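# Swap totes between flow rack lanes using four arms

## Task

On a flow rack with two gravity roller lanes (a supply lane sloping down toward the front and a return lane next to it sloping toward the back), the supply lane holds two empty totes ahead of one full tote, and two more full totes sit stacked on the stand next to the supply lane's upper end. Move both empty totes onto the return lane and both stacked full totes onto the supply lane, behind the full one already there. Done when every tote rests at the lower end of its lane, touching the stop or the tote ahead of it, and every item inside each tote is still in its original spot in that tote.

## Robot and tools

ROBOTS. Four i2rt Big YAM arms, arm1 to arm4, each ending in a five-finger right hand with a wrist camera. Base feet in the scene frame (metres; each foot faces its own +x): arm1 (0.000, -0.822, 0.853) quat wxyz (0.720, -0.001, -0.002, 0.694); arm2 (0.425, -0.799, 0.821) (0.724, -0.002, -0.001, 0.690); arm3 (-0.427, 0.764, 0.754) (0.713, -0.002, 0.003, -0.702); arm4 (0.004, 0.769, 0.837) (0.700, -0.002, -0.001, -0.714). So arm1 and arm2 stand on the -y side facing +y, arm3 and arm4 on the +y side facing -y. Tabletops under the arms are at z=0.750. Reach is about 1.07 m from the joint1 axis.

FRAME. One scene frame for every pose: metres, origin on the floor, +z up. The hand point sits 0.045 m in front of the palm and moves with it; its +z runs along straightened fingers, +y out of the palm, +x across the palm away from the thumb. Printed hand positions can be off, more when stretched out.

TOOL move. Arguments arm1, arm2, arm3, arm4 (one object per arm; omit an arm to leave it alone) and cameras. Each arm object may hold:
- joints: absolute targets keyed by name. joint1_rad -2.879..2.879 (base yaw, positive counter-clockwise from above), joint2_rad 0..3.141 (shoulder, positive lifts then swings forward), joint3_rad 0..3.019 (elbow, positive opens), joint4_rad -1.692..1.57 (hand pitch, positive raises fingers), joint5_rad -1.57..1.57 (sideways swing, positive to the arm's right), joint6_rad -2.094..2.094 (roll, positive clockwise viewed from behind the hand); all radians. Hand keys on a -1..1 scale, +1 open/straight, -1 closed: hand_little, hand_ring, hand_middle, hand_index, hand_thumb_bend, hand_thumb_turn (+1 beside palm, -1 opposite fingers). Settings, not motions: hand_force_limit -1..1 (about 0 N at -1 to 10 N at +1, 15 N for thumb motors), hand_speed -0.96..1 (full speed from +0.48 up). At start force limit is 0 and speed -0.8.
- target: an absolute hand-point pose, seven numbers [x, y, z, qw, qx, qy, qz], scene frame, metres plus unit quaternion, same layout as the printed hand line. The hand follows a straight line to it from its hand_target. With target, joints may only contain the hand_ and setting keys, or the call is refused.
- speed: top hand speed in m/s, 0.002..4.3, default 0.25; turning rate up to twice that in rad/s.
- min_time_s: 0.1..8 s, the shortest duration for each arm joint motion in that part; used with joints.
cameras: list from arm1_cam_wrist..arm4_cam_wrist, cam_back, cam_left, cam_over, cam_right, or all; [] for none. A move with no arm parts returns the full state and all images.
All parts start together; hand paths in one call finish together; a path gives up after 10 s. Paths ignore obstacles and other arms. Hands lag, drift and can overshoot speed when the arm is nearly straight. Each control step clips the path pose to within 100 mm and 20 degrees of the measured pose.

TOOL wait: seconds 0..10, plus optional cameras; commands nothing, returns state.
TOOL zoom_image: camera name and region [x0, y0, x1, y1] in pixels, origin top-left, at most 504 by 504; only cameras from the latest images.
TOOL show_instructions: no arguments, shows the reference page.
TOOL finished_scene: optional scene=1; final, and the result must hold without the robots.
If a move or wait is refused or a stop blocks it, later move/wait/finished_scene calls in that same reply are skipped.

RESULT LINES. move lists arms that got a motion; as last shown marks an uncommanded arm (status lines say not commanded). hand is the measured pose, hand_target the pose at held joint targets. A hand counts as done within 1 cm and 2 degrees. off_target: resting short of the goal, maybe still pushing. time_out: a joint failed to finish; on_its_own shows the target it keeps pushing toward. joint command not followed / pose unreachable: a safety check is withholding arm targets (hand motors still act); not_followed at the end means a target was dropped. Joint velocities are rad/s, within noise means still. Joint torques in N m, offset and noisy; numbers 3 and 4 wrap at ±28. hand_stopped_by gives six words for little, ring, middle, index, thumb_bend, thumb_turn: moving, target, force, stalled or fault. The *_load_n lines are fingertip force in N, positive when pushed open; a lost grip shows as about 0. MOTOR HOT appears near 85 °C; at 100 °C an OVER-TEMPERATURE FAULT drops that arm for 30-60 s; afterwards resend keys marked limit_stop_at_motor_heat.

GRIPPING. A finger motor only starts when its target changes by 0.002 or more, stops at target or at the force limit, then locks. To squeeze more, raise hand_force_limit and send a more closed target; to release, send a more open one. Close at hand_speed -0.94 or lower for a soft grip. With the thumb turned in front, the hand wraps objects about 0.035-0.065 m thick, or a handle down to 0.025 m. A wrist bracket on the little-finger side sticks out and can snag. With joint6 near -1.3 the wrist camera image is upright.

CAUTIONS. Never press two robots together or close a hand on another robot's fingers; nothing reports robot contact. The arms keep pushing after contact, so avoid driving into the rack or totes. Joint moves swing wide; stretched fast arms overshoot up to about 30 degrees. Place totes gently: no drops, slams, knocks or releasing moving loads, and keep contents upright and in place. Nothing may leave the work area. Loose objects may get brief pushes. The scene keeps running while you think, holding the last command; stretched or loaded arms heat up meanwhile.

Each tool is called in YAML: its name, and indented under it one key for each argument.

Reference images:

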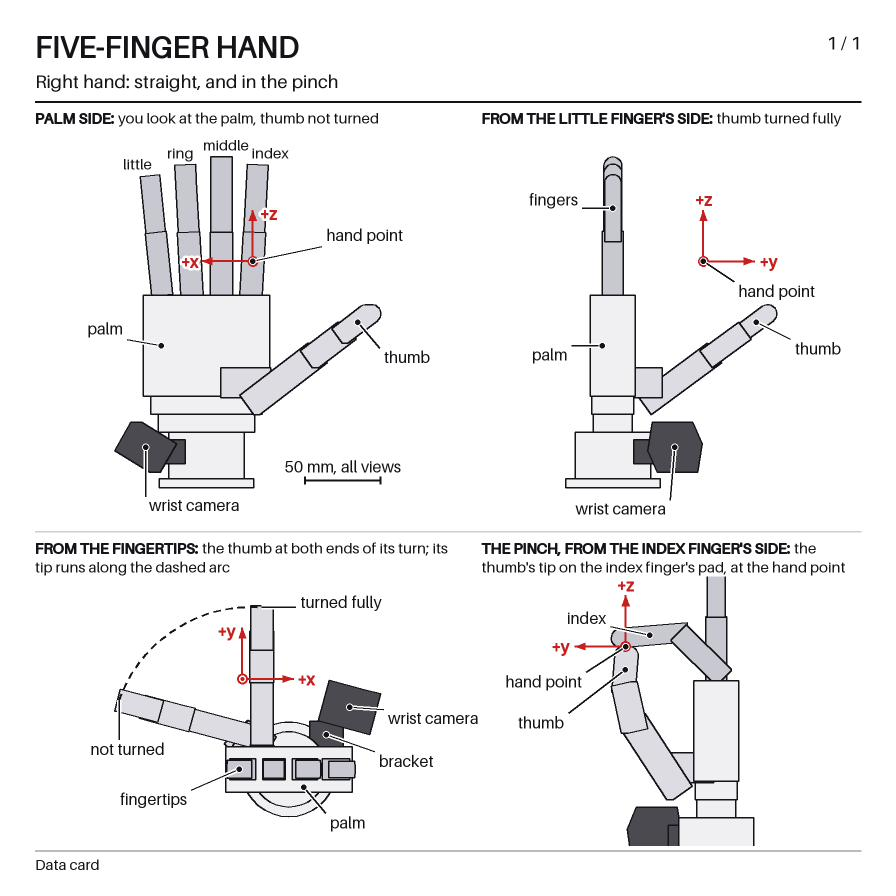

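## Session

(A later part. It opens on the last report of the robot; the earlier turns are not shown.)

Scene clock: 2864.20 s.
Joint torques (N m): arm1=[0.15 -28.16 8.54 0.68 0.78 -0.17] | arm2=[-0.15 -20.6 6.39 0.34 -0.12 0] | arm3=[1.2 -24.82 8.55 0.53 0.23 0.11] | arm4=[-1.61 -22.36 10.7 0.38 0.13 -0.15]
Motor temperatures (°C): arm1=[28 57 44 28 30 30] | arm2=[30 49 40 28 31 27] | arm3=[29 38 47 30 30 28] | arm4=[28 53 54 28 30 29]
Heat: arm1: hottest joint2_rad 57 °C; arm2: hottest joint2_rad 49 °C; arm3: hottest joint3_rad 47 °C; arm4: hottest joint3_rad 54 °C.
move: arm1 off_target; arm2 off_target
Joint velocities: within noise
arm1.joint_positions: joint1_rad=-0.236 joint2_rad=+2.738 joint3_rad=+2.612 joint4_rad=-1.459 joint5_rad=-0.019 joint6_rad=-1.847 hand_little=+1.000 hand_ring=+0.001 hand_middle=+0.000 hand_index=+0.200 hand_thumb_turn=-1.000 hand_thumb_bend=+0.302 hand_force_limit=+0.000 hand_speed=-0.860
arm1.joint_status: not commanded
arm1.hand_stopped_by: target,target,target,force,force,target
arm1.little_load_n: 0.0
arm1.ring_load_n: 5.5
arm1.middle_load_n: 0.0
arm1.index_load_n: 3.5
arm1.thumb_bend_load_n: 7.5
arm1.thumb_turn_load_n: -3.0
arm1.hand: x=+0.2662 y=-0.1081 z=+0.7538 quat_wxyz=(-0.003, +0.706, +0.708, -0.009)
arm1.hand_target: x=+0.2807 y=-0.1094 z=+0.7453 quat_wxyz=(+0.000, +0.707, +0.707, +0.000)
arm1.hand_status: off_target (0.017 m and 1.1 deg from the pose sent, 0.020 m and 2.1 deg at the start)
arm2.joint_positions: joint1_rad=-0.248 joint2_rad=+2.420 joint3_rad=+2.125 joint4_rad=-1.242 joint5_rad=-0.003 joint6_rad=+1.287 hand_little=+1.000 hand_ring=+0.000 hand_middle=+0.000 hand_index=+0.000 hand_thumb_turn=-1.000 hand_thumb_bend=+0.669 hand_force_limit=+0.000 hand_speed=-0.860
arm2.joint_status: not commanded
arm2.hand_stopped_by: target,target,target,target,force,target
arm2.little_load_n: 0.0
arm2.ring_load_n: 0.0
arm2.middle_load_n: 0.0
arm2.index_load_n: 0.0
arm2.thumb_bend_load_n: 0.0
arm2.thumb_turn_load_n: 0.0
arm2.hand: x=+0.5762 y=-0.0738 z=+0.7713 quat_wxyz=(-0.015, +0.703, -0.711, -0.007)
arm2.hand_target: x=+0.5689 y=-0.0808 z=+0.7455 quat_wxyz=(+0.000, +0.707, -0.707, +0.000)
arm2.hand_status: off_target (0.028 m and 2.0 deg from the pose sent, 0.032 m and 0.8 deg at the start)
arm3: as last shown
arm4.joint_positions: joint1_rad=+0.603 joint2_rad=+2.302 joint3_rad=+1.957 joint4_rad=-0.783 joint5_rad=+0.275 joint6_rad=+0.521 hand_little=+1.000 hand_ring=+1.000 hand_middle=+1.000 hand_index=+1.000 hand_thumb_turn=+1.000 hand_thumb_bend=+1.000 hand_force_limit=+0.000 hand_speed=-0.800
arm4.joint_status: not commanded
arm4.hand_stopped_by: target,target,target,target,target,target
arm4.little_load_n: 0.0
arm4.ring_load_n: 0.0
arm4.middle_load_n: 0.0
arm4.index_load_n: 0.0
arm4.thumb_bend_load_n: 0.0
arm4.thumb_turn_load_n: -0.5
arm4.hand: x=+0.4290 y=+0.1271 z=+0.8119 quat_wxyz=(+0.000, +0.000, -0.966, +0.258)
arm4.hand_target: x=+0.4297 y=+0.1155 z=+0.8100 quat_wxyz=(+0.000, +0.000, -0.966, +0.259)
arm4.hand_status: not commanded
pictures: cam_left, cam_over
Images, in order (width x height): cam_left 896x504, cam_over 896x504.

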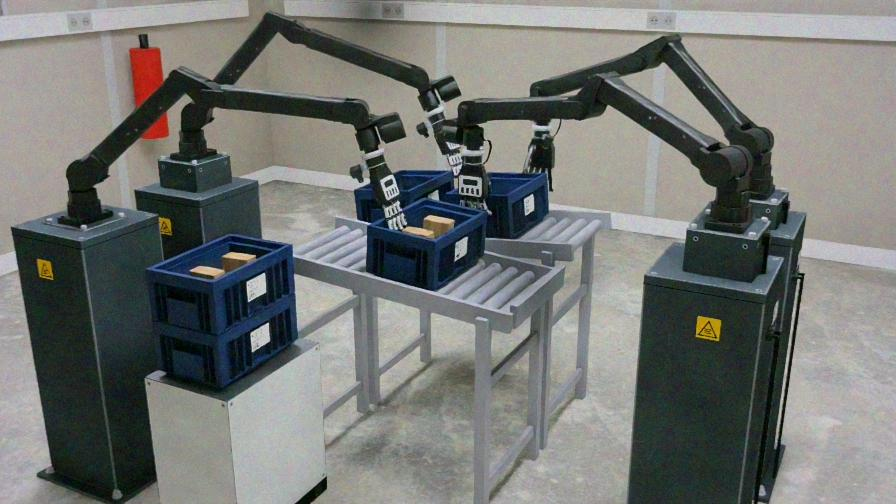

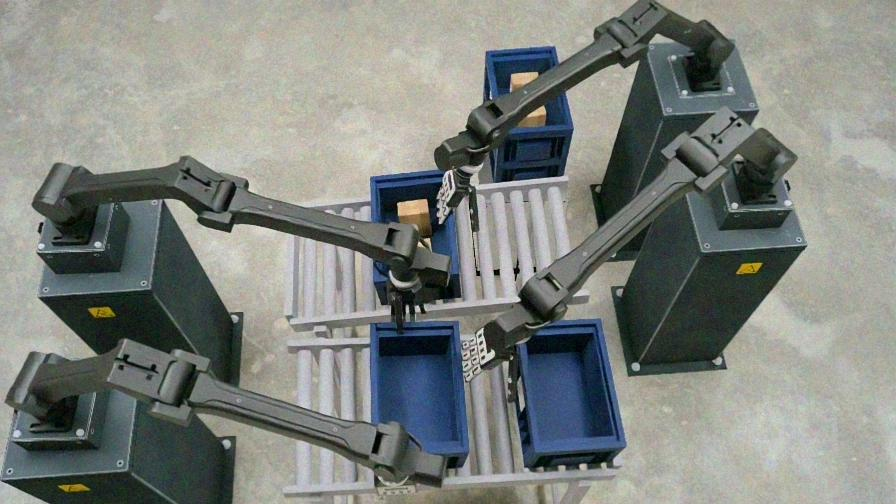

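move:
  cameras: ["cam_back","cam_right"]

zoom_image:
  camera: "cam_right"
  region: [330, 110, 610, 290]

zoom_image:
  camera: "cam_back"
  region: [300, 150, 620, 350]

Scene clock: 2874.03 s.
Joint torques (N m): arm1=[0.03 -28.1 8.54 0.66 0.78 -0.16] | arm2=[-0.15 -21.13 6.42 0.31 -0.1 0.01] | arm3=[1.85 -25.35 8.1 0.79 0.21 0.05] | arm4=[-1.38 -22.65 10.74 0.49 0.16 -0.15]
Motor temperatures (°C): arm1=[28 57 43 28 30 30] | arm2=[30 48 39 28 31 27] | arm3=[29 38 47 30 30 28] | arm4=[28 54 54 28 30 29]
Heat: arm1: hottest joint2_rad 57 °C; arm2: hottest joint2_rad 48 °C; arm3: hottest joint3_rad 47 °C; arm4: hottest joint2_rad 54 °C.
Joint velocities: within noise
arm1.joint_positions: joint1_rad=-0.236 joint2_rad=+2.738 joint3_rad=+2.612 joint4_rad=-1.459 joint5_rad=-0.019 joint6_rad=-1.847 hand_little=+1.000 hand_ring=+0.001 hand_middle=+0.000 hand_index=+0.200 hand_thumb_turn=-1.000 hand_thumb_bend=+0.302 hand_force_limit=+0.000 hand_speed=-0.860
arm1.joint_status: not commanded
arm1.hand_stopped_by: target,target,target,force,force,target
arm1.little_load_n: 0.0
arm1.ring_load_n: 5.5
arm1.middle_load_n: 0.5
arm1.index_load_n: 3.5
arm1.thumb_bend_load_n: 8.0
arm1.thumb_turn_load_n: -2.5
arm1.hand: x=+0.2662 y=-0.1081 z=+0.7538 quat_wxyz=(-0.003, +0.706, +0.708, -0.009) (m; scene frame)
arm1.hand_target: x=+0.2807 y=-0.1094 z=+0.7453 quat_wxyz=(+0.000, +0.707, +0.707, +0.000) (m; scene frame)
arm1.hand_status: off_target (0.017 m and 1.1 deg from the pose sent, 0.020 m and 2.1 deg at the start)
arm2.joint_positions: joint1_rad=-0.248 joint2_rad=+2.420 joint3_rad=+2.125 joint4_rad=-1.242 joint5_rad=-0.003 joint6_rad=+1.287 hand_little=+1.000 hand_ring=+0.000 hand_middle=+0.000 hand_index=+0.000 hand_thumb_turn=-1.000 hand_thumb_bend=+0.669 hand_force_limit=+0.000 hand_speed=-0.860
arm2.joint_status: not commanded
arm2.hand_stopped_by: target,target,target,target,force,target
arm2.little_load_n: 0.0
arm2.ring_load_n: 0.0
arm2.middle_load_n: -0.5
arm2.index_load_n: 0.0
arm2.thumb_bend_load_n: 0.0
arm2.thumb_turn_load_n: 0.0
arm2.hand: x=+0.5762 y=-0.0738 z=+0.7713 quat_wxyz=(-0.015, +0.703, -0.711, -0.007) (m; scene frame)
arm2.hand_target: x=+0.5689 y=-0.0808 z=+0.7455 quat_wxyz=(+0.000, +0.707, -0.707, +0.000) (m; scene frame)
arm2.hand_status: off_target (0.028 m and 2.0 deg from the pose sent, 0.032 m and 0.8 deg at the start)
arm3.joint_positions: joint1_rad=+0.473 joint2_rad=+2.397 joint3_rad=+2.320 joint4_rad=-1.135 joint5_rad=+0.160 joint6_rad=+0.472 hand_little=+1.000 hand_ring=+1.000 hand_middle=+1.000 hand_index=+1.000 hand_thumb_turn=+1.000 hand_thumb_bend=+1.000 hand_force_limit=+0.000 hand_speed=-0.800
arm3.joint_status: not commanded
arm3.hand_stopped_by: target,target,target,target,target,target
arm3.little_load_n: 0.0
arm3.ring_load_n: 0.0
arm3.middle_load_n: 0.0
arm3.index_load_n: 0.0
arm3.thumb_bend_load_n: 0.0
arm3.thumb_turn_load_n: 0.0
arm3.hand: x=-0.0376 y=+0.0806 z=+0.7868 quat_wxyz=(-0.009, -0.006, -0.981, +0.193) (m; scene frame)
arm3.hand_target: x=-0.0355 y=+0.0921 z=+0.7629 quat_wxyz=(+0.000, +0.000, -0.985, +0.174) (m; scene frame)
arm3.hand_status: not commanded
arm4.joint_positions: joint1_rad=+0.603 joint2_rad=+2.302 joint3_rad=+1.957 joint4_rad=-0.783 joint5_rad=+0.275 joint6_rad=+0.521 hand_little=+1.000 hand_ring=+1.000 hand_middle=+1.000 hand_index=+1.000 hand_thumb_turn=+1.000 hand_thumb_bend=+1.000 hand_force_limit=+0.000 hand_speed=-0.800
arm4.joint_status: not commanded
arm4.hand_stopped_by: target,target,target,target,target,target
arm4.little_load_n: 0.0
arm4.ring_load_n: 0.0
arm4.middle_load_n: 0.0
arm4.index_load_n: 0.0
arm4.thumb_bend_load_n: 0.0
arm4.thumb_turn_load_n: 0.0
arm4.hand: x=+0.4290 y=+0.1271 z=+0.8119 quat_wxyz=(+0.000, +0.000, -0.966, +0.258) (m; scene frame)
arm4.hand_target: x=+0.4297 y=+0.1155 z=+0.8100 quat_wxyz=(+0.000, +0.000, -0.966, +0.259) (m; scene frame)
arm4.hand_status: not commanded
pictures: cam_back, cam_right
Images, in order (width x height): cam_back 896x504, cam_right 896x504.

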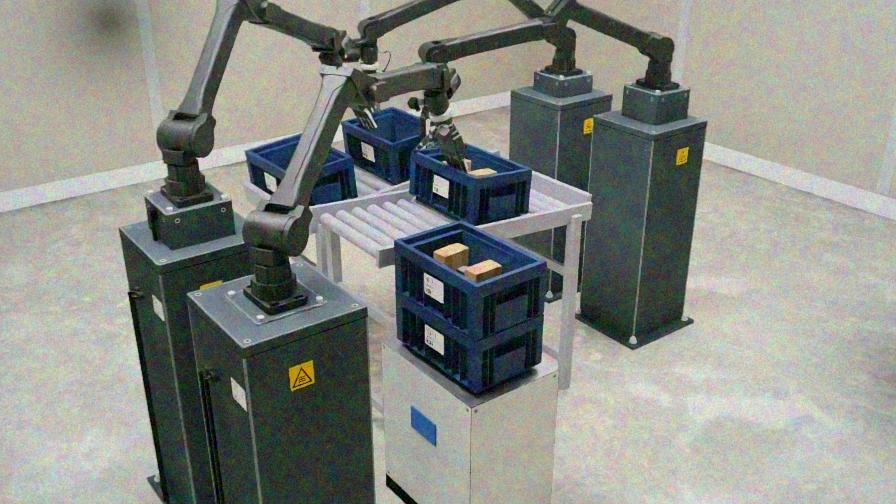

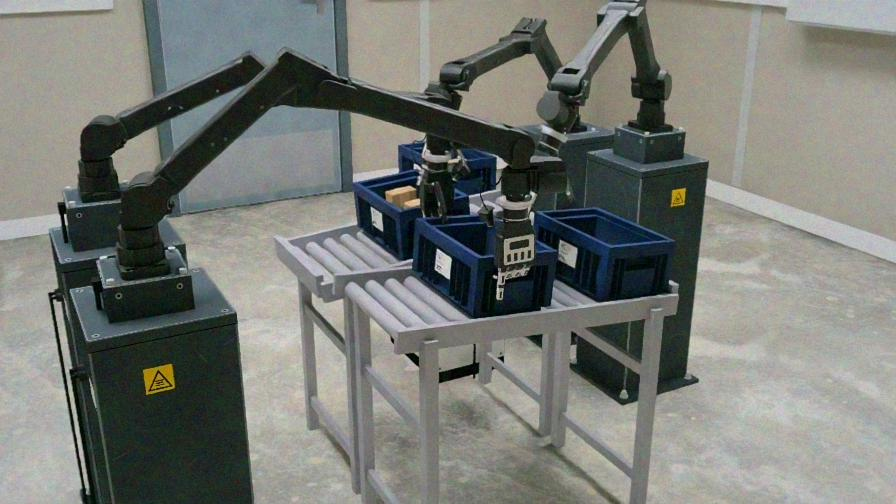

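Scaled by 1.800.

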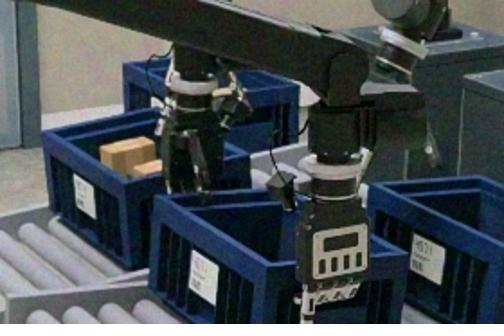

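Scaled by 1.575.

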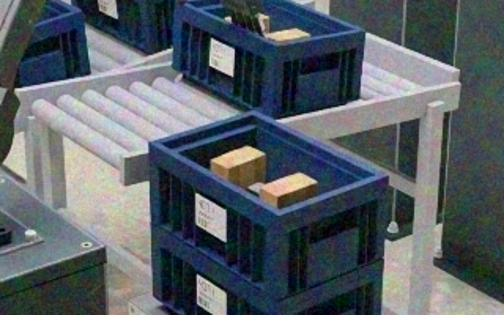

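zoom_image:
  camera: "cam_right"
  region: [400, 210, 580, 340]

Scaled by 2.800.

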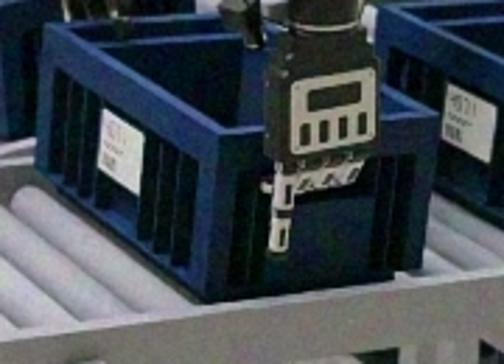

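move:
  cameras: ["cam_left","cam_over"]

zoom_image:
  camera: "cam_left"
  region: [460, 160, 580, 250]

zoom_image:
  camera: "cam_over"
  region: [300, 280, 480, 400]

Scene clock: 2891.20 s.
Joint torques (N m): arm1=[0.03 -28.16 8.5 0.68 0.78 -0.17] | arm2=[0.03 -20.78 6.41 0.34 -0.11 -0.01] | arm3=[1.2 -25.17 8.34 0.92 0.19 0.04] | arm4=[-1.32 -22.18 10.76 0.46 0.13 -0.11]
Motor temperatures (°C): arm1=[28 57 43 28 30 30] | arm2=[30 47 38 28 31 27] | arm3=[29 38 47 30 30 28] | arm4=[28 54 55 28 30 29]
Heat: arm1: hottest joint2_rad 57 °C; arm2: hottest joint2_rad 47 °C; arm3: hottest joint3_rad 47 °C; arm4: hottest joint3_rad 55 °C.
Joint velocities: within noise
arm1.joint_positions: joint1_rad=-0.236 joint2_rad=+2.738 joint3_rad=+2.612 joint4_rad=-1.459 joint5_rad=-0.019 joint6_rad=-1.847 hand_little=+1.000 hand_ring=+0.001 hand_middle=+0.000 hand_index=+0.200 hand_thumb_turn=-1.000 hand_thumb_bend=+0.302 hand_force_limit=+0.000 hand_speed=-0.860
arm1.joint_status: not commanded
arm1.hand_stopped_by: target,target,target,force,force,target
arm1.little_load_n: 0.0
arm1.ring_load_n: 5.5
arm1.middle_load_n: 0.0
arm1.index_load_n: 3.0
arm1.thumb_bend_load_n: 8.0
arm1.thumb_turn_load_n: -3.0
arm1.hand: x=+0.2662 y=-0.1081 z=+0.7538 quat_wxyz=(-0.003, +0.706, +0.708, -0.009) (m; scene frame)
arm1.hand_target: x=+0.2807 y=-0.1094 z=+0.7453 quat_wxyz=(+0.000, +0.707, +0.707, +0.000) (m; scene frame)
arm1.hand_status: off_target (0.017 m and 1.1 deg from the pose sent, 0.020 m and 2.1 deg at the start)
arm2.joint_positions: joint1_rad=-0.248 joint2_rad=+2.420 joint3_rad=+2.125 joint4_rad=-1.242 joint5_rad=-0.003 joint6_rad=+1.287 hand_little=+1.000 hand_ring=+0.000 hand_middle=+0.000 hand_index=+0.000 hand_thumb_turn=-1.000 hand_thumb_bend=+0.669 hand_force_limit=+0.000 hand_speed=-0.860
arm2.joint_status: not commanded
arm2.hand_stopped_by: target,target,target,target,force,target
arm2.little_load_n: 0.0
arm2.ring_load_n: 0.0
arm2.middle_load_n: -0.5
arm2.index_load_n: 0.0
arm2.thumb_bend_load_n: 0.0
arm2.thumb_turn_load_n: 0.0
arm2.hand: x=+0.5762 y=-0.0738 z=+0.7713 quat_wxyz=(-0.015, +0.703, -0.711, -0.007) (m; scene frame)
arm2.hand_target: x=+0.5689 y=-0.0808 z=+0.7455 quat_wxyz=(+0.000, +0.707, -0.707, +0.000) (m; scene frame)
arm2.hand_status: off_target (0.028 m and 2.0 deg from the pose sent, 0.032 m and 0.8 deg at the start)
arm3.joint_positions: joint1_rad=+0.473 joint2_rad=+2.397 joint3_rad=+2.320 joint4_rad=-1.135 joint5_rad=+0.160 joint6_rad=+0.472 hand_little=+1.000 hand_ring=+1.000 hand_middle=+1.000 hand_index=+1.000 hand_thumb_turn=+1.000 hand_thumb_bend=+1.000 hand_force_limit=+0.000 hand_speed=-0.800
arm3.joint_status: not commanded
arm3.hand_stopped_by: target,target,target,target,target,target
arm3.little_load_n: 0.0
arm3.ring_load_n: 0.0
arm3.middle_load_n: 0.0
arm3.index_load_n: 0.0
arm3.thumb_bend_load_n: 0.0
arm3.thumb_turn_load_n: 0.0
arm3.hand: x=-0.0376 y=+0.0806 z=+0.7868 quat_wxyz=(-0.009, -0.006, -0.981, +0.193) (m; scene frame)
arm3.hand_target: x=-0.0355 y=+0.0921 z=+0.7629 quat_wxyz=(+0.000, +0.000, -0.985, +0.174) (m; scene frame)
arm3.hand_status: not commanded
arm4.joint_positions: joint1_rad=+0.603 joint2_rad=+2.302 joint3_rad=+1.957 joint4_rad=-0.783 joint5_rad=+0.275 joint6_rad=+0.521 hand_little=+1.000 hand_ring=+1.000 hand_middle=+1.000 hand_index=+1.000 hand_thumb_turn=+1.000 hand_thumb_bend=+1.000 hand_force_limit=+0.000 hand_speed=-0.800
arm4.joint_status: not commanded
arm4.hand_stopped_by: target,target,target,target,target,target
arm4.little_load_n: -0.5
arm4.ring_load_n: 0.0
arm4.middle_load_n: 0.0
arm4.index_load_n: -0.5
arm4.thumb_bend_load_n: 0.0
arm4.thumb_turn_load_n: 0.0
arm4.hand: x=+0.4290 y=+0.1271 z=+0.8119 quat_wxyz=(+0.000, +0.000, -0.966, +0.258) (m; scene frame)
arm4.hand_target: x=+0.4297 y=+0.1155 z=+0.8100 quat_wxyz=(+0.000, +0.000, -0.966, +0.259) (m; scene frame)
arm4.hand_status: not commanded
pictures: cam_left, cam_over
Images, in order (width x height): cam_left 896x504, cam_over 896x504.

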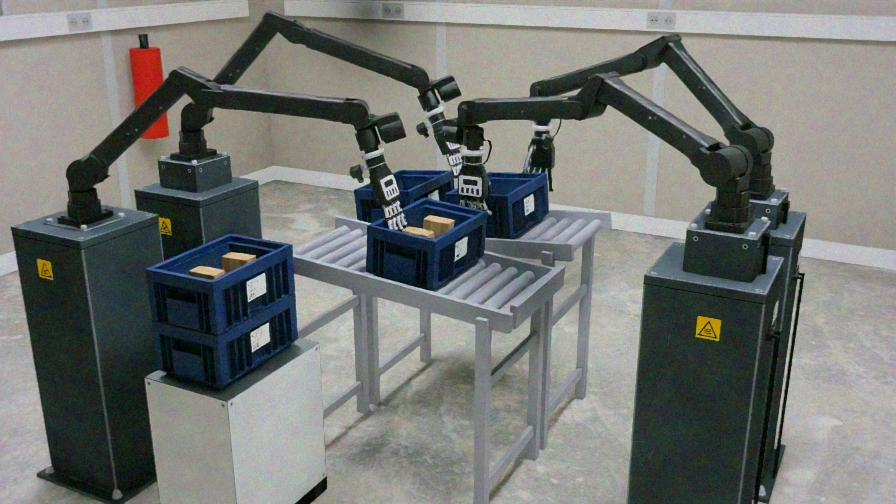

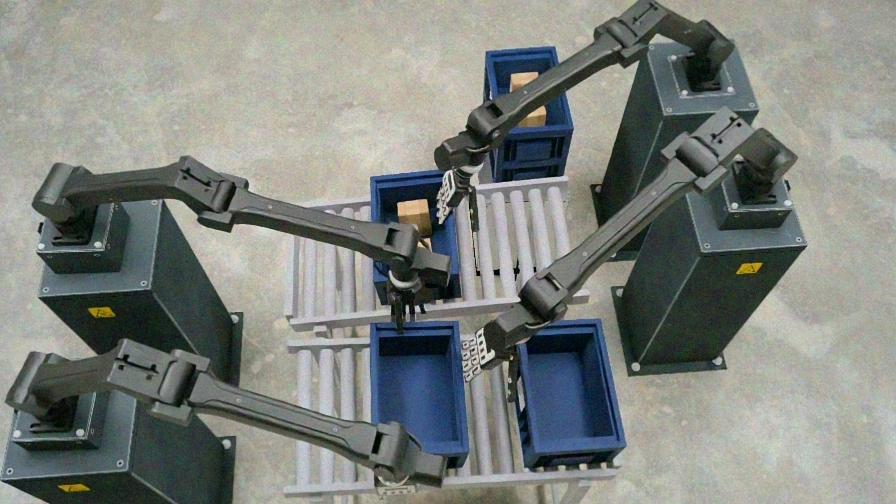

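Scaled by 4.200.

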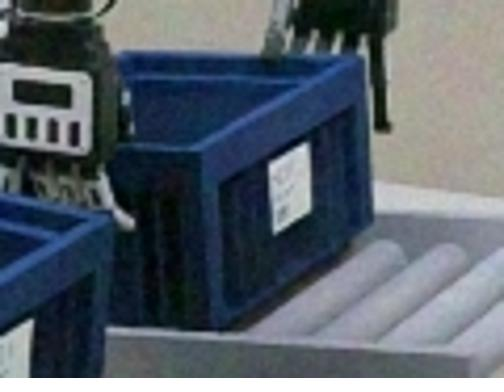

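Scaled by 2.800.

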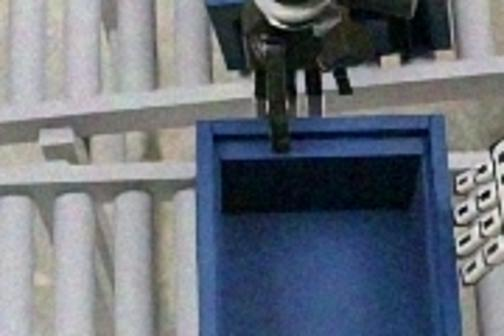

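move:
  arm4: {"target":[0.43,0.108,0.762,0,0,-0.966,0.259],"speed":0.05}
  cameras: ["cam_over","cam_right"]

zoom_image:
  camera: "cam_over"
  region: [360, 300, 560, 480]

zoom_image:
  camera: "cam_right"
  region: [400, 100, 640, 340]

Scene clock: 2911.83 s.
Joint torques (N m): arm1=[0.09 -27.99 8.76 0.62 0.69 -0.23] | arm2=[-0.09 -21.13 6.63 0.32 -0.1 0] | arm3=[1.38 -26.23 8.09 0.66 0.21 0.05] | arm4=[-1.67 -19.55 9.8 2.22 0.06 -0.12]
Motor temperatures (°C): arm1=[28 57 42 28 30 30] | arm2=[30 46 38 28 31 27] | arm3=[29 39 47 30 30 28] | arm4=[28 54 55 28 30 29]
Heat: arm1: hottest joint2_rad 57 °C; arm2: hottest joint2_rad 46 °C; arm3: hottest joint3_rad 47 °C; arm4: hottest joint3_rad 55 °C.
move: arm4 off_target
Joint velocities: within noise
arm1, arm2, arm3: as last shown
arm1.joint_positions: joint1_rad=-0.236 joint2_rad=+2.737 joint3_rad=+2.609 joint4_rad=-1.458 joint5_rad=-0.017 joint6_rad=-1.840 hand_little=+1.000 hand_ring=+0.001 hand_middle=+0.000 hand_index=+0.200 hand_thumb_turn=-1.000 hand_thumb_bend=+0.303 hand_force_limit=+0.000 hand_speed=-0.860
arm1.ring_load_n: 5.0
arm1.index_load_n: 3.5
arm1.thumb_bend_load_n: 8.5
arm1.thumb_turn_load_n: -1.5
arm1.hand: x=+0.2664 y=-0.1089 z=+0.7538 quat_wxyz=(-0.002, +0.709, +0.705, -0.008)
arm1.hand_target: x=+0.2807 y=-0.1093 z=+0.7453 quat_wxyz=(+0.000, +0.707, +0.707, +0.000)
arm2.joint_positions: joint1_rad=-0.248 joint2_rad=+2.425 joint3_rad=+2.121 joint4_rad=-1.242 joint5_rad=-0.003 joint6_rad=+1.287 hand_little=+1.000 hand_ring=+0.000 hand_middle=+0.000 hand_index=+0.000 hand_thumb_turn=-1.000 hand_thumb_bend=+0.669 hand_force_limit=+0.000 hand_speed=-0.860
arm2.middle_load_n: 0.0
arm2.hand: x=+0.5756 y=-0.0760 z=+0.7665 quat_wxyz=(-0.012, +0.703, -0.711, -0.005)
arm2.hand_target: x=+0.5689 y=-0.0807 z=+0.7456 quat_wxyz=(+0.000, +0.707, -0.707, +0.000)
arm3.thumb_bend_load_n: -0.5
arm3.thumb_turn_load_n: -0.5
arm4.joint_positions: joint1_rad=+0.602 joint2_rad=+2.330 joint3_rad=+1.958 joint4_rad=-0.751 joint5_rad=+0.274 joint6_rad=+0.515 hand_little=+1.000 hand_ring=+1.000 hand_middle=+1.000 hand_index=+1.000 hand_thumb_turn=+1.000 hand_thumb_bend=+1.000 hand_force_limit=+0.000 hand_speed=-0.800
arm4.joint_status: not commanded
arm4.hand_stopped_by: target,target,target,target,target,target
arm4.little_load_n: 0.0
arm4.ring_load_n: 0.0
arm4.middle_load_n: -3.5
arm4.index_load_n: 0.0
arm4.thumb_bend_load_n: 0.0
arm4.thumb_turn_load_n: 0.0
arm4.hand: x=+0.4300 y=+0.1232 z=+0.7941 quat_wxyz=(+0.000, +0.002, -0.966, +0.259)
arm4.hand_target: x=+0.4283 y=+0.1104 z=+0.7629 quat_wxyz=(+0.000, +0.000, -0.966, +0.259)
arm4.hand_status: off_target (0.036 m and 0.2 deg from the pose sent, 0.053 m and 0.2 deg at the start)
Images, in order (width x height): cam_over 896x504, cam_right 896x504.

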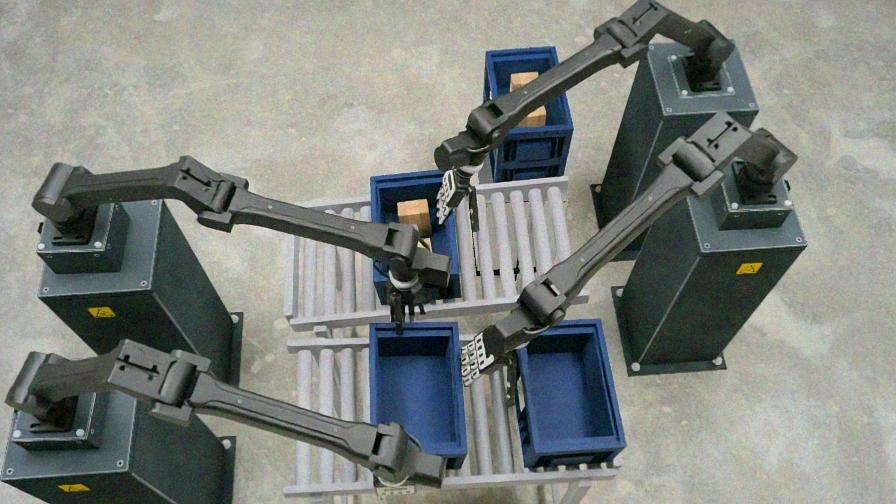

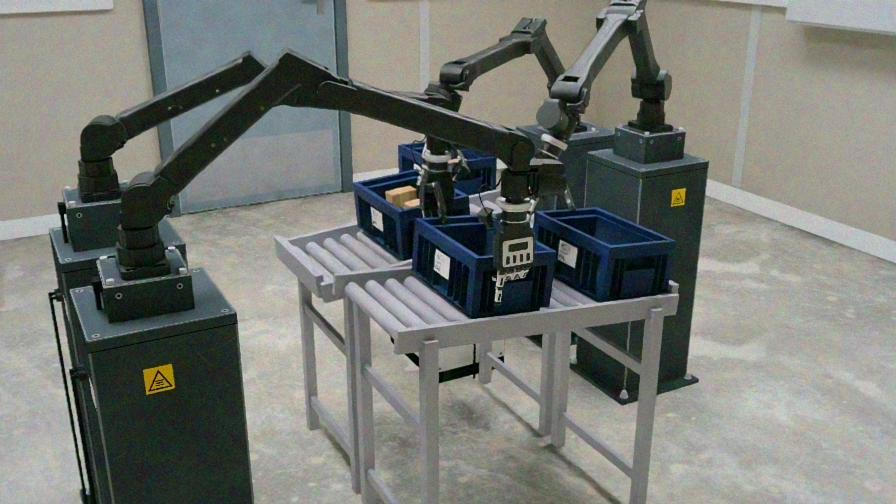

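Scaled by 2.520.

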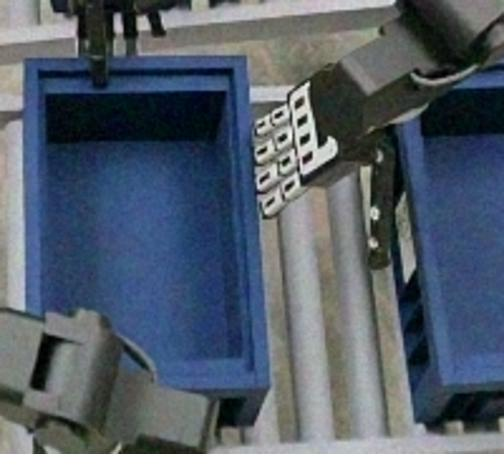

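Scaled by 2.100.

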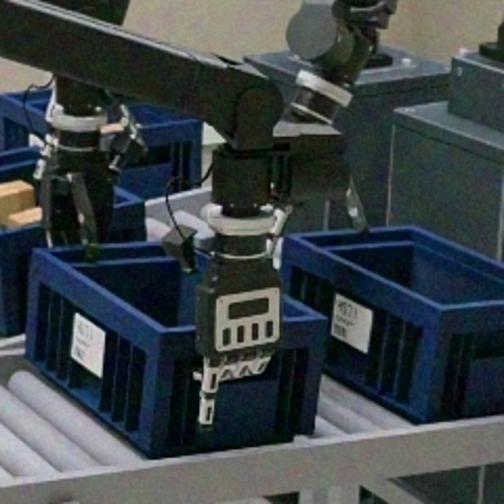

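move:
  arm4: {"target":[0.43,0.14,0.82,0,0,-0.966,0.259],"speed":0.1}

move:
  arm4: {"target":[0.43,0.14,0.765,0,0,-0.966,0.259],"speed":0.1}
  cameras: ["cam_over","cam_right"]

zoom_image:
  camera: "cam_over"
  region: [360, 300, 560, 480]

zoom_image:
  camera: "cam_right"
  region: [400, 100, 640, 340]

Scene clock: 2920.70 s.
Joint torques (N m): arm1=[0.15 -27.99 8.76 0.46 0.69 -0.25] | arm2=[0.03 -21.48 6.69 0.29 -0.09 -0.02] | arm3=[0.15 -24.64 8.08 0.75 0.26 0.06] | arm4=[0.03 -23.18 6.54 0.57 0.37 0]
Motor temperatures (°C): arm1=[28 56 42 28 30 30] | arm2=[30 46 38 28 31 27] | arm3=[29 39 47 30 30 28] | arm4=[28 53 54 28 30 29]
Heat: arm1: hottest joint2_rad 56 °C; arm2: hottest joint2_rad 46 °C; arm3: hottest joint3_rad 47 °C; arm4: hottest joint3_rad 54 °C.
move: arm4 off_target
Joint velocities: within noise
arm1, arm2, arm3: as last shown
arm1.joint_positions: joint1_rad=-0.236 joint2_rad=+2.737 joint3_rad=+2.609 joint4_rad=-1.453 joint5_rad=-0.017 joint6_rad=-1.839 hand_little=+1.000 hand_ring=+0.001 hand_middle=+0.000 hand_index=+0.200 hand_thumb_turn=-1.000 hand_thumb_bend=+0.303 hand_force_limit=+0.000 hand_speed=-0.860
arm1.ring_load_n: 5.5
arm1.index_load_n: 3.0
arm1.thumb_bend_load_n: 9.0
arm1.thumb_turn_load_n: -3.0
arm1.hand: x=+0.2668 y=-0.1078 z=+0.7537 quat_wxyz=(-0.003, +0.709, +0.705, -0.006)
arm2.middle_load_n: 0.5
arm3.thumb_bend_load_n: 0.0
arm3.thumb_turn_load_n: 0.0
arm4.joint_positions: joint1_rad=+0.603 joint2_rad=+2.252 joint3_rad=+1.925 joint4_rad=-0.761 joint5_rad=+0.279 joint6_rad=+0.523 hand_little=+1.000 hand_ring=+1.000 hand_middle=+1.000 hand_index=+1.000 hand_thumb_turn=+1.000 hand_thumb_bend=+1.000 hand_force_limit=+0.000 hand_speed=-0.800
arm4.joint_status: not commanded
arm4.hand_stopped_by: target,target,target,target,target,target
arm4.little_load_n: 0.0
arm4.ring_load_n: 0.0
arm4.middle_load_n: 0.0
arm4.index_load_n: 0.0
arm4.thumb_bend_load_n: 0.0
arm4.thumb_turn_load_n: -0.5
arm4.hand: x=+0.4285 y=+0.1263 z=+0.8368 quat_wxyz=(-0.009, -0.004, -0.962, +0.274)
arm4.hand_target: x=+0.4297 y=+0.1399 z=+0.8202 quat_wxyz=(+0.000, +0.000, -0.966, +0.259)
arm4.hand_status: off_target (0.022 m and 2.1 deg from the pose sent, 0.031 m and 0.2 deg at the start)
pictures: none

Scene clock: 2921.93 s.
Joint torques (N m): arm1=[0.15 -27.93 8.79 0.47 0.68 -0.24] | arm2=[-0.21 -21.3 6.65 0.36 -0.1 0] | arm3=[1.55 -25.7 8.14 0.46 0.21 0.02] | arm4=[-0.09 -22.18 6.74 1.57 0.33 0.01]
Motor temperatures (°C): arm1=[28 56 42 28 30 30] | arm2=[30 46 38 28 31 27] | arm3=[29 39 47 30 30 28] | arm4=[28 53 54 28 30 29]
Heat: arm1: hottest joint2_rad 56 °C; arm2: hottest joint2_rad 46 °C; arm3: hottest joint3_rad 47 °C; arm4: hottest joint3_rad 54 °C.
move: arm4 off_target
Joint velocities: within noise
arm1, arm2, arm3: as last shown
arm1.thumb_bend_load_n: 8.5
arm2.middle_load_n: 0.0
arm3.middle_load_n: 0.5
arm4.joint_positions: joint1_rad=+0.603 joint2_rad=+2.301 joint3_rad=+1.877 joint4_rad=-0.685 joint5_rad=+0.279 joint6_rad=+0.523 hand_little=+1.000 hand_ring=+1.000 hand_middle=+1.000 hand_index=+1.000 hand_thumb_turn=+1.000 hand_thumb_bend=+1.000 hand_force_limit=+0.000 hand_speed=-0.800
arm4.joint_status: not commanded
arm4.hand_stopped_by: target,target,target,target,target,target
arm4.little_load_n: 0.0
arm4.ring_load_n: 0.0
arm4.middle_load_n: 0.0
arm4.index_load_n: 0.0
arm4.thumb_bend_load_n: 0.0
arm4.thumb_turn_load_n: -0.5
arm4.hand: x=+0.4247 y=+0.1322 z=+0.7859 quat_wxyz=(-0.003, -0.003, -0.964, +0.266)
arm4.hand_target: x=+0.4296 y=+0.1404 z=+0.7653 quat_wxyz=(+0.000, +0.000, -0.966, +0.259)
arm4.hand_status: off_target (0.023 m and 1.0 deg from the pose sent, 0.073 m and 2.1 deg at the start)
Images, in order (width x height): cam_over 896x504, cam_right 896x504.

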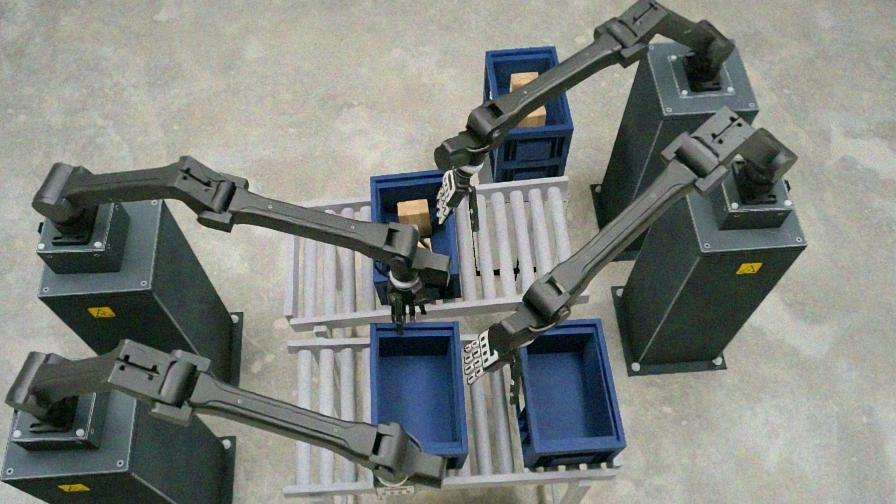

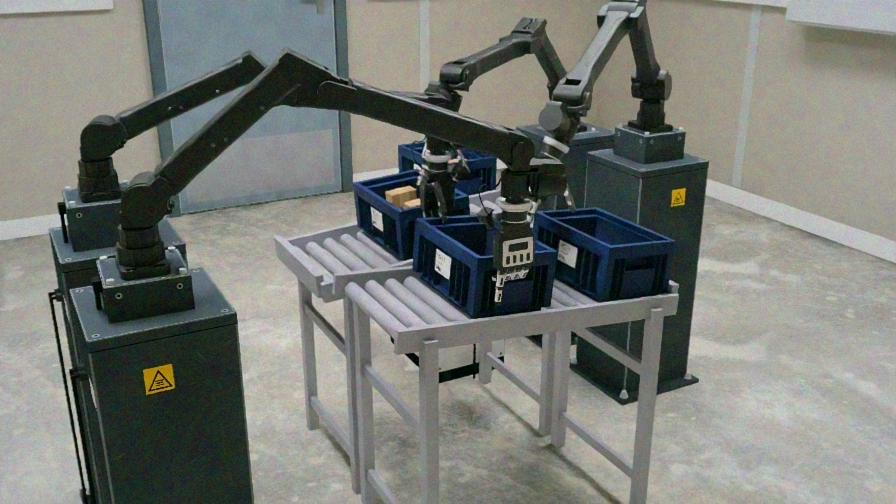

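Scaled by 2.520.

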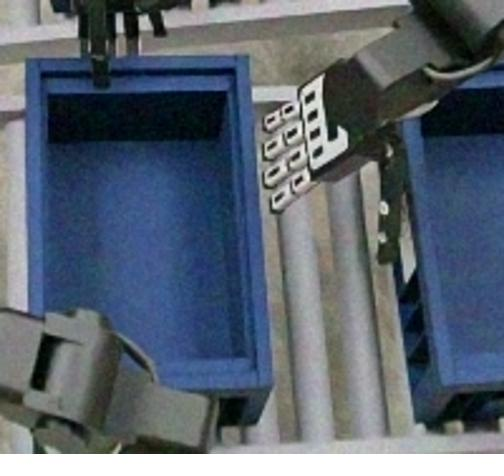

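Scaled by 2.100.

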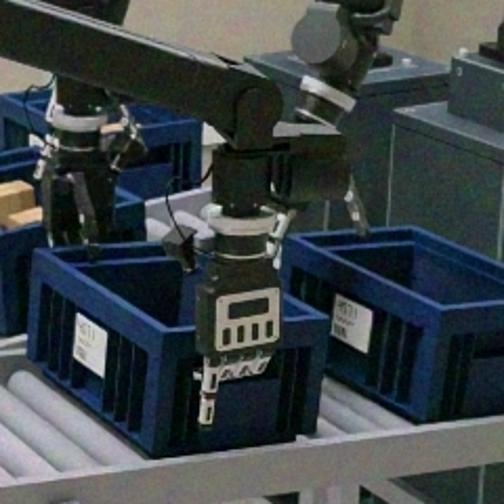

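move:
  arm4: {"target":[0.432,0.137,0.742,0,0,-0.966,0.259],"speed":0.05}

move:
  arm1: {"joints":{"hand_thumb_bend":1.0,"hand_speed":-0.5}}
  arm2: {"joints":{"hand_thumb_bend":1.0,"hand_speed":-0.5}}
  cameras: ["cam_over"]

Scene clock: 2928.60 s.
Joint torques (N m): arm1=[0.09 -28.04 8.79 0.46 0.69 -0.24] | arm2=[-0.15 -21.07 6.63 0.31 -0.09 0.01] | arm3=[0.79 -24.88 8.42 0.64 0.2 0.08] | arm4=[-0.44 -22.59 7.08 1.76 0.35 0.03]
Motor temperatures (°C): arm1=[28 56 42 28 30 30] | arm2=[30 46 38 28 31 27] | arm3=[29 39 47 30 30 28] | arm4=[28 52 54 28 30 29]
Heat: arm1: hottest joint2_rad 56 °C; arm2: hottest joint2_rad 46 °C; arm3: hottest joint3_rad 47 °C; arm4: hottest joint3_rad 54 °C.
move: arm4 off_target
Joint velocities: within noise
arm1, arm2, arm3: as last shown
arm2.middle_load_n: 0.5
arm3.middle_load_n: 0.0
arm4.joint_positions: joint1_rad=+0.603 joint2_rad=+2.338 joint3_rad=+1.877 joint4_rad=-0.653 joint5_rad=+0.279 joint6_rad=+0.523 hand_little=+1.000 hand_ring=+1.000 hand_middle=+1.000 hand_index=+1.000 hand_thumb_turn=+1.000 hand_thumb_bend=+1.000 hand_force_limit=+0.000 hand_speed=-0.800
arm4.joint_status: not commanded
arm4.hand_stopped_by: target,target,target,target,target,target
arm4.little_load_n: 0.0
arm4.ring_load_n: 0.0
arm4.middle_load_n: 0.0
arm4.index_load_n: 0.0
arm4.thumb_bend_load_n: 0.0
arm4.thumb_turn_load_n: 0.0
arm4.hand: x=+0.4254 y=+0.1310 z=+0.7613 quat_wxyz=(-0.002, -0.003, -0.964, +0.264)
arm4.hand_target: x=+0.4315 y=+0.1374 z=+0.7423 quat_wxyz=(+0.000, +0.000, -0.966, +0.259)
arm4.hand_status: off_target (0.021 m and 0.7 deg from the pose sent, 0.045 m and 1.0 deg at the start)
pictures: none

Scene clock: 2930.07 s.
Joint torques (N m): arm1=[0.09 -28.04 8.92 0.32 0.69 -0.24] | arm2=[0.03 -21.19 6.65 0.25 -0.1 0] | arm3=[0.91 -25.88 8.24 0.77 0.13 0.05] | arm4=[-0.09 -22.53 7.25 1.52 0.36 0.01]
Motor temperatures (°C): arm1=[28 56 42 28 30 30] | arm2=[30 46 38 28 31 27] | arm3=[29 39 47 30 30 28] | arm4=[28 52 54 28 30 29]
Heat: arm1: hottest joint2_rad 56 °C; arm2: hottest joint2_rad 46 °C; arm3: hottest joint3_rad 47 °C; arm4: hottest joint3_rad 54 °C.
move: arm1 done; arm2 done
Joint velocities: within noise
arm1.joint_positions: joint1_rad=-0.235 joint2_rad=+2.737 joint3_rad=+2.607 joint4_rad=-1.450 joint5_rad=-0.017 joint6_rad=-1.839 hand_little=+1.000 hand_ring=+0.000 hand_middle=+0.000 hand_index=+0.200 hand_thumb_turn=-1.000 hand_thumb_bend=+1.000 hand_force_limit=+0.000 hand_speed=-0.500
arm1.joint_status: all done
arm1.hand_stopped_by: target,target,target,force,target,target
arm1.little_load_n: 0.0
arm1.ring_load_n: 0.0
arm1.middle_load_n: 0.0
arm1.index_load_n: 1.0
arm1.thumb_bend_load_n: 0.0
arm1.thumb_turn_load_n: 0.0
arm1.hand: x=+0.2665 y=-0.1076 z=+0.7529 quat_wxyz=(-0.004, +0.709, +0.705, -0.006)
arm1.hand_target: x=+0.2809 y=-0.1095 z=+0.7453 quat_wxyz=(+0.000, +0.707, +0.707, +0.000)
arm1.hand_status: not commanded
arm2.joint_positions: joint1_rad=-0.248 joint2_rad=+2.425 joint3_rad=+2.121 joint4_rad=-1.242 joint5_rad=-0.003 joint6_rad=+1.287 hand_little=+1.000 hand_ring=+0.000 hand_middle=+0.000 hand_index=+0.000 hand_thumb_turn=-1.000 hand_thumb_bend=+1.000 hand_force_limit=+0.000 hand_speed=-0.500
arm2.joint_status: all done
arm2.hand_stopped_by: target,target,target,target,target,target
arm2.little_load_n: 0.0
arm2.ring_load_n: 0.0
arm2.middle_load_n: 0.0
arm2.index_load_n: 0.0
arm2.thumb_bend_load_n: 0.0
arm2.thumb_turn_load_n: 0.0
arm2.hand: x=+0.5756 y=-0.0759 z=+0.7666 quat_wxyz=(-0.012, +0.703, -0.711, -0.005)
arm2.hand_target: x=+0.5689 y=-0.0807 z=+0.7456 quat_wxyz=(+0.000, +0.707, -0.707, +0.000)
arm2.hand_status: not commanded
arm3, arm4: as last shown
Images, in order (width x height): cam_over 896x504.

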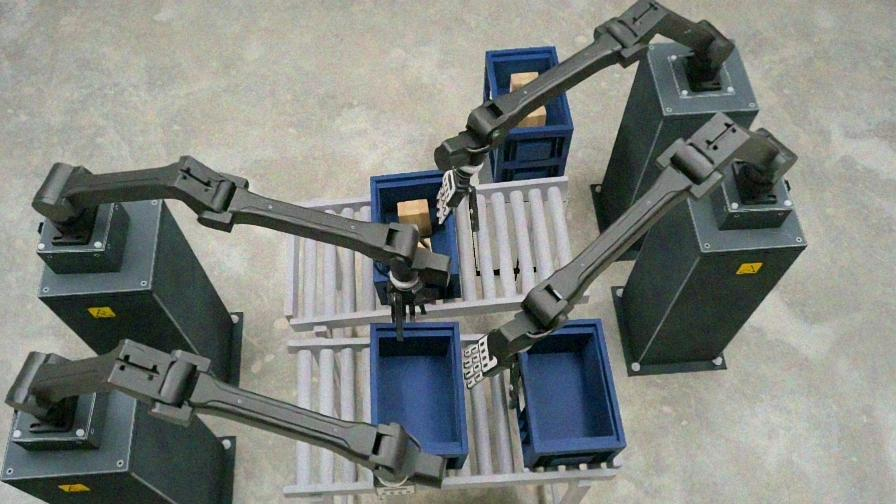

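move:
  arm1: {"target":[0.244,-0.108,0.755,0,0.7071,0.7071,0],"speed":0.1,"joints":{"hand_index":0.25,"hand_middle":0.25,"hand_ring":0.25}}
  arm2: {"target":[0.615,-0.08,0.765,0,0.7071,-0.7071,0],"speed":0.15,"joints":{"hand_index":0.25,"hand_middle":0.25,"hand_ring":0.25}}
  cameras: ["cam_over","cam_right"]

zoom_image:
  camera: "cam_over"
  region: [340, 300, 540, 490]

Scene clock: 2937.30 s.
Joint torques (N m): arm1=[1.61 -29.86 9.06 -0.08 0.29 0.03] | arm2=[-0.32 -21.42 10.03 -0.61 -0.07 -0.04] | arm3=[0.91 -25.58 8.42 0.75 0.24 0.03] | arm4=[-0.38 -22.65 7.31 1.5 0.32 0.04]
Motor temperatures (°C): arm1=[28 56 42 28 30 30] | arm2=[30 46 39 28 31 27] | arm3=[29 39 47 30 30 28] | arm4=[28 51 54 28 30 29]
Heat: arm1: hottest joint2_rad 56 °C; arm2: hottest joint2_rad 46 °C; arm3: hottest joint3_rad 47 °C; arm4: hottest joint3_rad 54 °C.
move: arm1 off_target; arm2 done
Joint velocities: within noise
arm1.joint_positions: joint1_rad=-0.209 joint2_rad=+2.697 joint3_rad=+2.501 joint4_rad=-1.402 joint5_rad=-0.007 joint6_rad=-1.824 hand_little=+1.000 hand_ring=+0.250 hand_middle=+0.250 hand_index=+0.251 hand_thumb_turn=-1.000 hand_thumb_bend=+1.000 hand_force_limit=+0.000 hand_speed=-0.500
arm1.joint_status: all done
arm1.hand_stopped_by: target,target,target,force,target,target
arm1.little_load_n: 0.0
arm1.ring_load_n: 0.0
arm1.middle_load_n: 0.0
arm1.index_load_n: 0.0
arm1.thumb_bend_load_n: 0.0
arm1.thumb_turn_load_n: 0.0
arm1.hand: x=+0.2460 y=-0.1145 z=+0.7435 quat_wxyz=(+0.006, +0.705, +0.709, -0.011)
arm1.hand_target: x=+0.2438 y=-0.1080 z=+0.7549 quat_wxyz=(+0.000, +0.707, +0.707, +0.000)
arm1.hand_status: off_target (0.013 m and 1.5 deg from the pose sent, 0.022 m and 0.8 deg at the start)
arm2.joint_positions: joint1_rad=-0.303 joint2_rad=+2.454 joint3_rad=+2.181 joint4_rad=-1.301 joint5_rad=-0.003 joint6_rad=+1.232 hand_little=+1.000 hand_ring=+0.250 hand_middle=+0.250 hand_index=+0.250 hand_thumb_turn=-1.000 hand_thumb_bend=+1.000 hand_force_limit=+0.000 hand_speed=-0.500
arm2.joint_status: all done
arm2.hand_stopped_by: target,target,target,target,target,target
arm2.little_load_n: 0.0
arm2.ring_load_n: 0.0
arm2.middle_load_n: 0.0
arm2.index_load_n: 0.0
arm2.thumb_bend_load_n: 0.0
arm2.thumb_turn_load_n: 0.0
arm2.hand: x=+0.6137 y=-0.0869 z=+0.7685 quat_wxyz=(+0.000, +0.703, -0.711, +0.001)
arm2.hand_target: x=+0.6148 y=-0.0804 z=+0.7648 quat_wxyz=(+0.000, +0.707, -0.707, +0.000)
arm2.hand_status: done (0.008 m and 0.6 deg from the pose sent, 0.040 m and 1.6 deg at the start)
arm3, arm4: as last shown
arm4.joint_positions: joint1_rad=+0.604 joint2_rad=+2.338 joint3_rad=+1.877 joint4_rad=-0.653 joint5_rad=+0.279 joint6_rad=+0.523 hand_little=+1.000 hand_ring=+1.000 hand_middle=+1.000 hand_index=+1.000 hand_thumb_turn=+1.000 hand_thumb_bend=+1.000 hand_force_limit=+0.000 hand_speed=-0.800
arm4.middle_load_n: -0.5
arm4.hand: x=+0.4261 y=+0.1314 z=+0.7613 quat_wxyz=(-0.002, -0.002, -0.964, +0.264)
arm4.hand_target: x=+0.4315 y=+0.1374 z=+0.7424 quat_wxyz=(+0.000, +0.000, -0.966, +0.259)
Images, in order (width x height): cam_over 896x504, cam_right 896x504.

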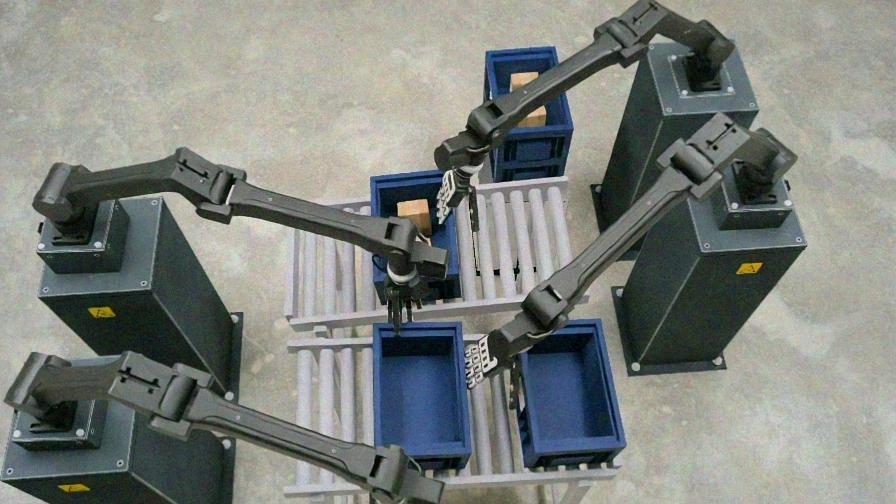

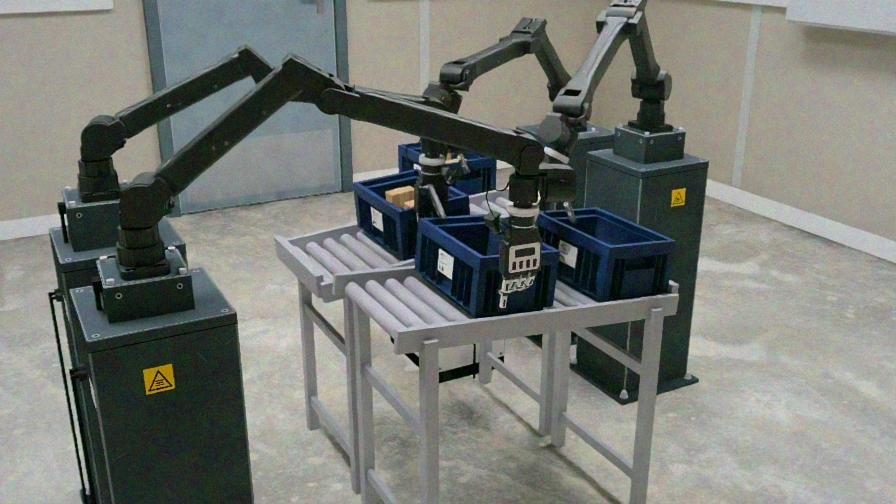

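Scaled by 2.520.

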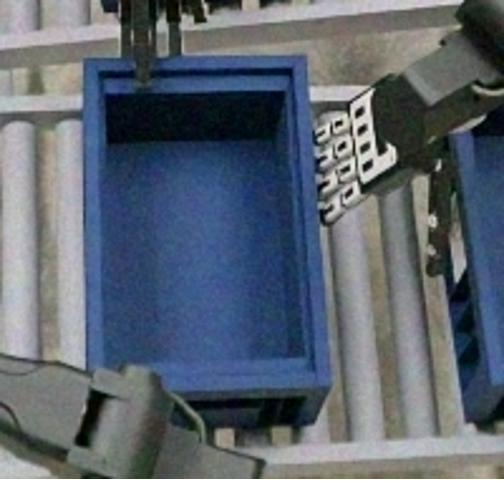

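move:
  arm1: {"target":[0.243,-0.112,0.9,0,0.7071,0.7071,0],"speed":0.15}
  arm2: {"target":[0.615,-0.085,0.9,0,0.7071,-0.7071,0],"speed":0.15}
  cameras: ["cam_over"]

Scene clock: 2944.33 s.
Joint torques (N m): arm1=[1.61 -27.16 12.52 -0.7 0.3 0.02] | arm2=[-0.67 -23.06 10.33 -0.62 -0.08 -0.03] | arm3=[1.49 -25.29 8.43 0.59 0.17 0.09] | arm4=[0.03 -22.42 7.12 1.4 0.34 -0.03]
Motor temperatures (°C): arm1=[28 55 42 28 29 30] | arm2=[30 46 39 28 31 27] | arm3=[29 39 47 30 30 28] | arm4=[28 50 53 28 30 29]
Heat: arm1: hottest joint2_rad 55 °C; arm2: hottest joint2_rad 46 °C; arm3: hottest joint3_rad 47 °C; arm4: hottest joint3_rad 53 °C.
move: arm1 done; arm2 off_target
Joint velocities: within noise
arm1.joint_positions: joint1_rad=-0.209 joint2_rad=+2.602 joint3_rad=+2.718 joint4_rad=-1.699 joint5_rad=-0.007 joint6_rad=-1.824 hand_little=+1.000 hand_ring=+0.250 hand_middle=+0.250 hand_index=+0.251 hand_thumb_turn=-1.000 hand_thumb_bend=+1.000 hand_force_limit=+0.000 hand_speed=-0.500
arm1.joint_status: not commanded
arm1.hand_stopped_by: target,target,target,force,target,target
arm1.little_load_n: 0.0
arm1.ring_load_n: 0.0
arm1.middle_load_n: 0.0
arm1.index_load_n: 0.0
arm1.thumb_bend_load_n: 0.0
arm1.thumb_turn_load_n: 0.0
arm1.hand: x=+0.2446 y=-0.1171 z=+0.8967 quat_wxyz=(+0.002, +0.705, +0.709, -0.005)
arm1.hand_target: x=+0.2427 y=-0.1123 z=+0.9000 quat_wxyz=(-0.001, +0.707, +0.707, +0.002)
arm1.hand_status: done (0.006 m and 0.7 deg from the pose sent, 0.156 m and 1.5 deg at the start; a joint's target at an end of its range on 14 of 52 steps)
arm2.joint_positions: joint1_rad=-0.303 joint2_rad=+2.387 joint3_rad=+2.372 joint4_rad=-1.580 joint5_rad=-0.003 joint6_rad=+1.228 hand_little=+1.000 hand_ring=+0.250 hand_middle=+0.250 hand_index=+0.250 hand_thumb_turn=-1.000 hand_thumb_bend=+1.000 hand_force_limit=+0.000 hand_speed=-0.500
arm2.joint_status: not commanded
arm2.hand_stopped_by: target,target,target,target,target,target
arm2.little_load_n: 0.0
arm2.ring_load_n: 0.0
arm2.middle_load_n: 0.0
arm2.index_load_n: 0.0
arm2.thumb_bend_load_n: 0.0
arm2.thumb_turn_load_n: 0.0
arm2.hand: x=+0.6112 y=-0.0919 z=+0.8870 quat_wxyz=(+0.011, +0.705, -0.710, +0.006)
arm2.hand_target: x=+0.6148 y=-0.0855 z=+0.9001 quat_wxyz=(+0.000, +0.707, -0.707, +0.000)
arm2.hand_status: off_target (0.015 m and 1.5 deg from the pose sent, 0.131 m and 0.6 deg at the start)
arm3, arm4: as last shown
arm4.middle_load_n: -1.0
Images, in order (width x height): cam_over 896x504.

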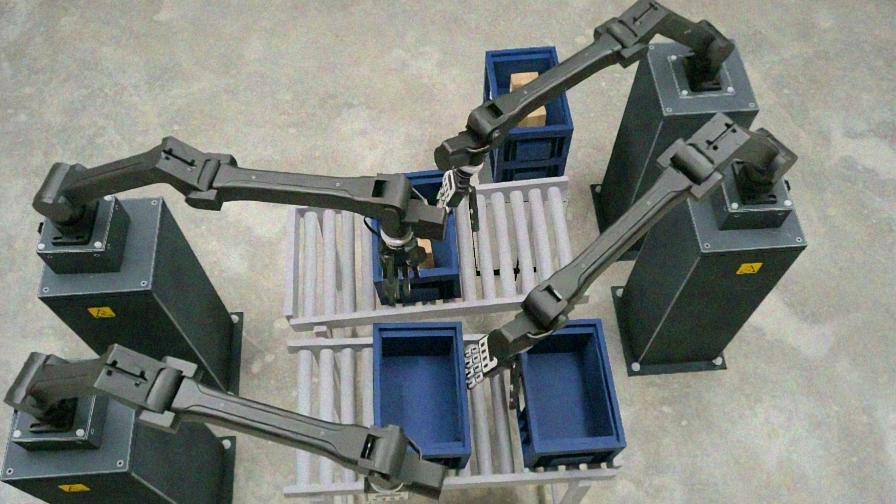

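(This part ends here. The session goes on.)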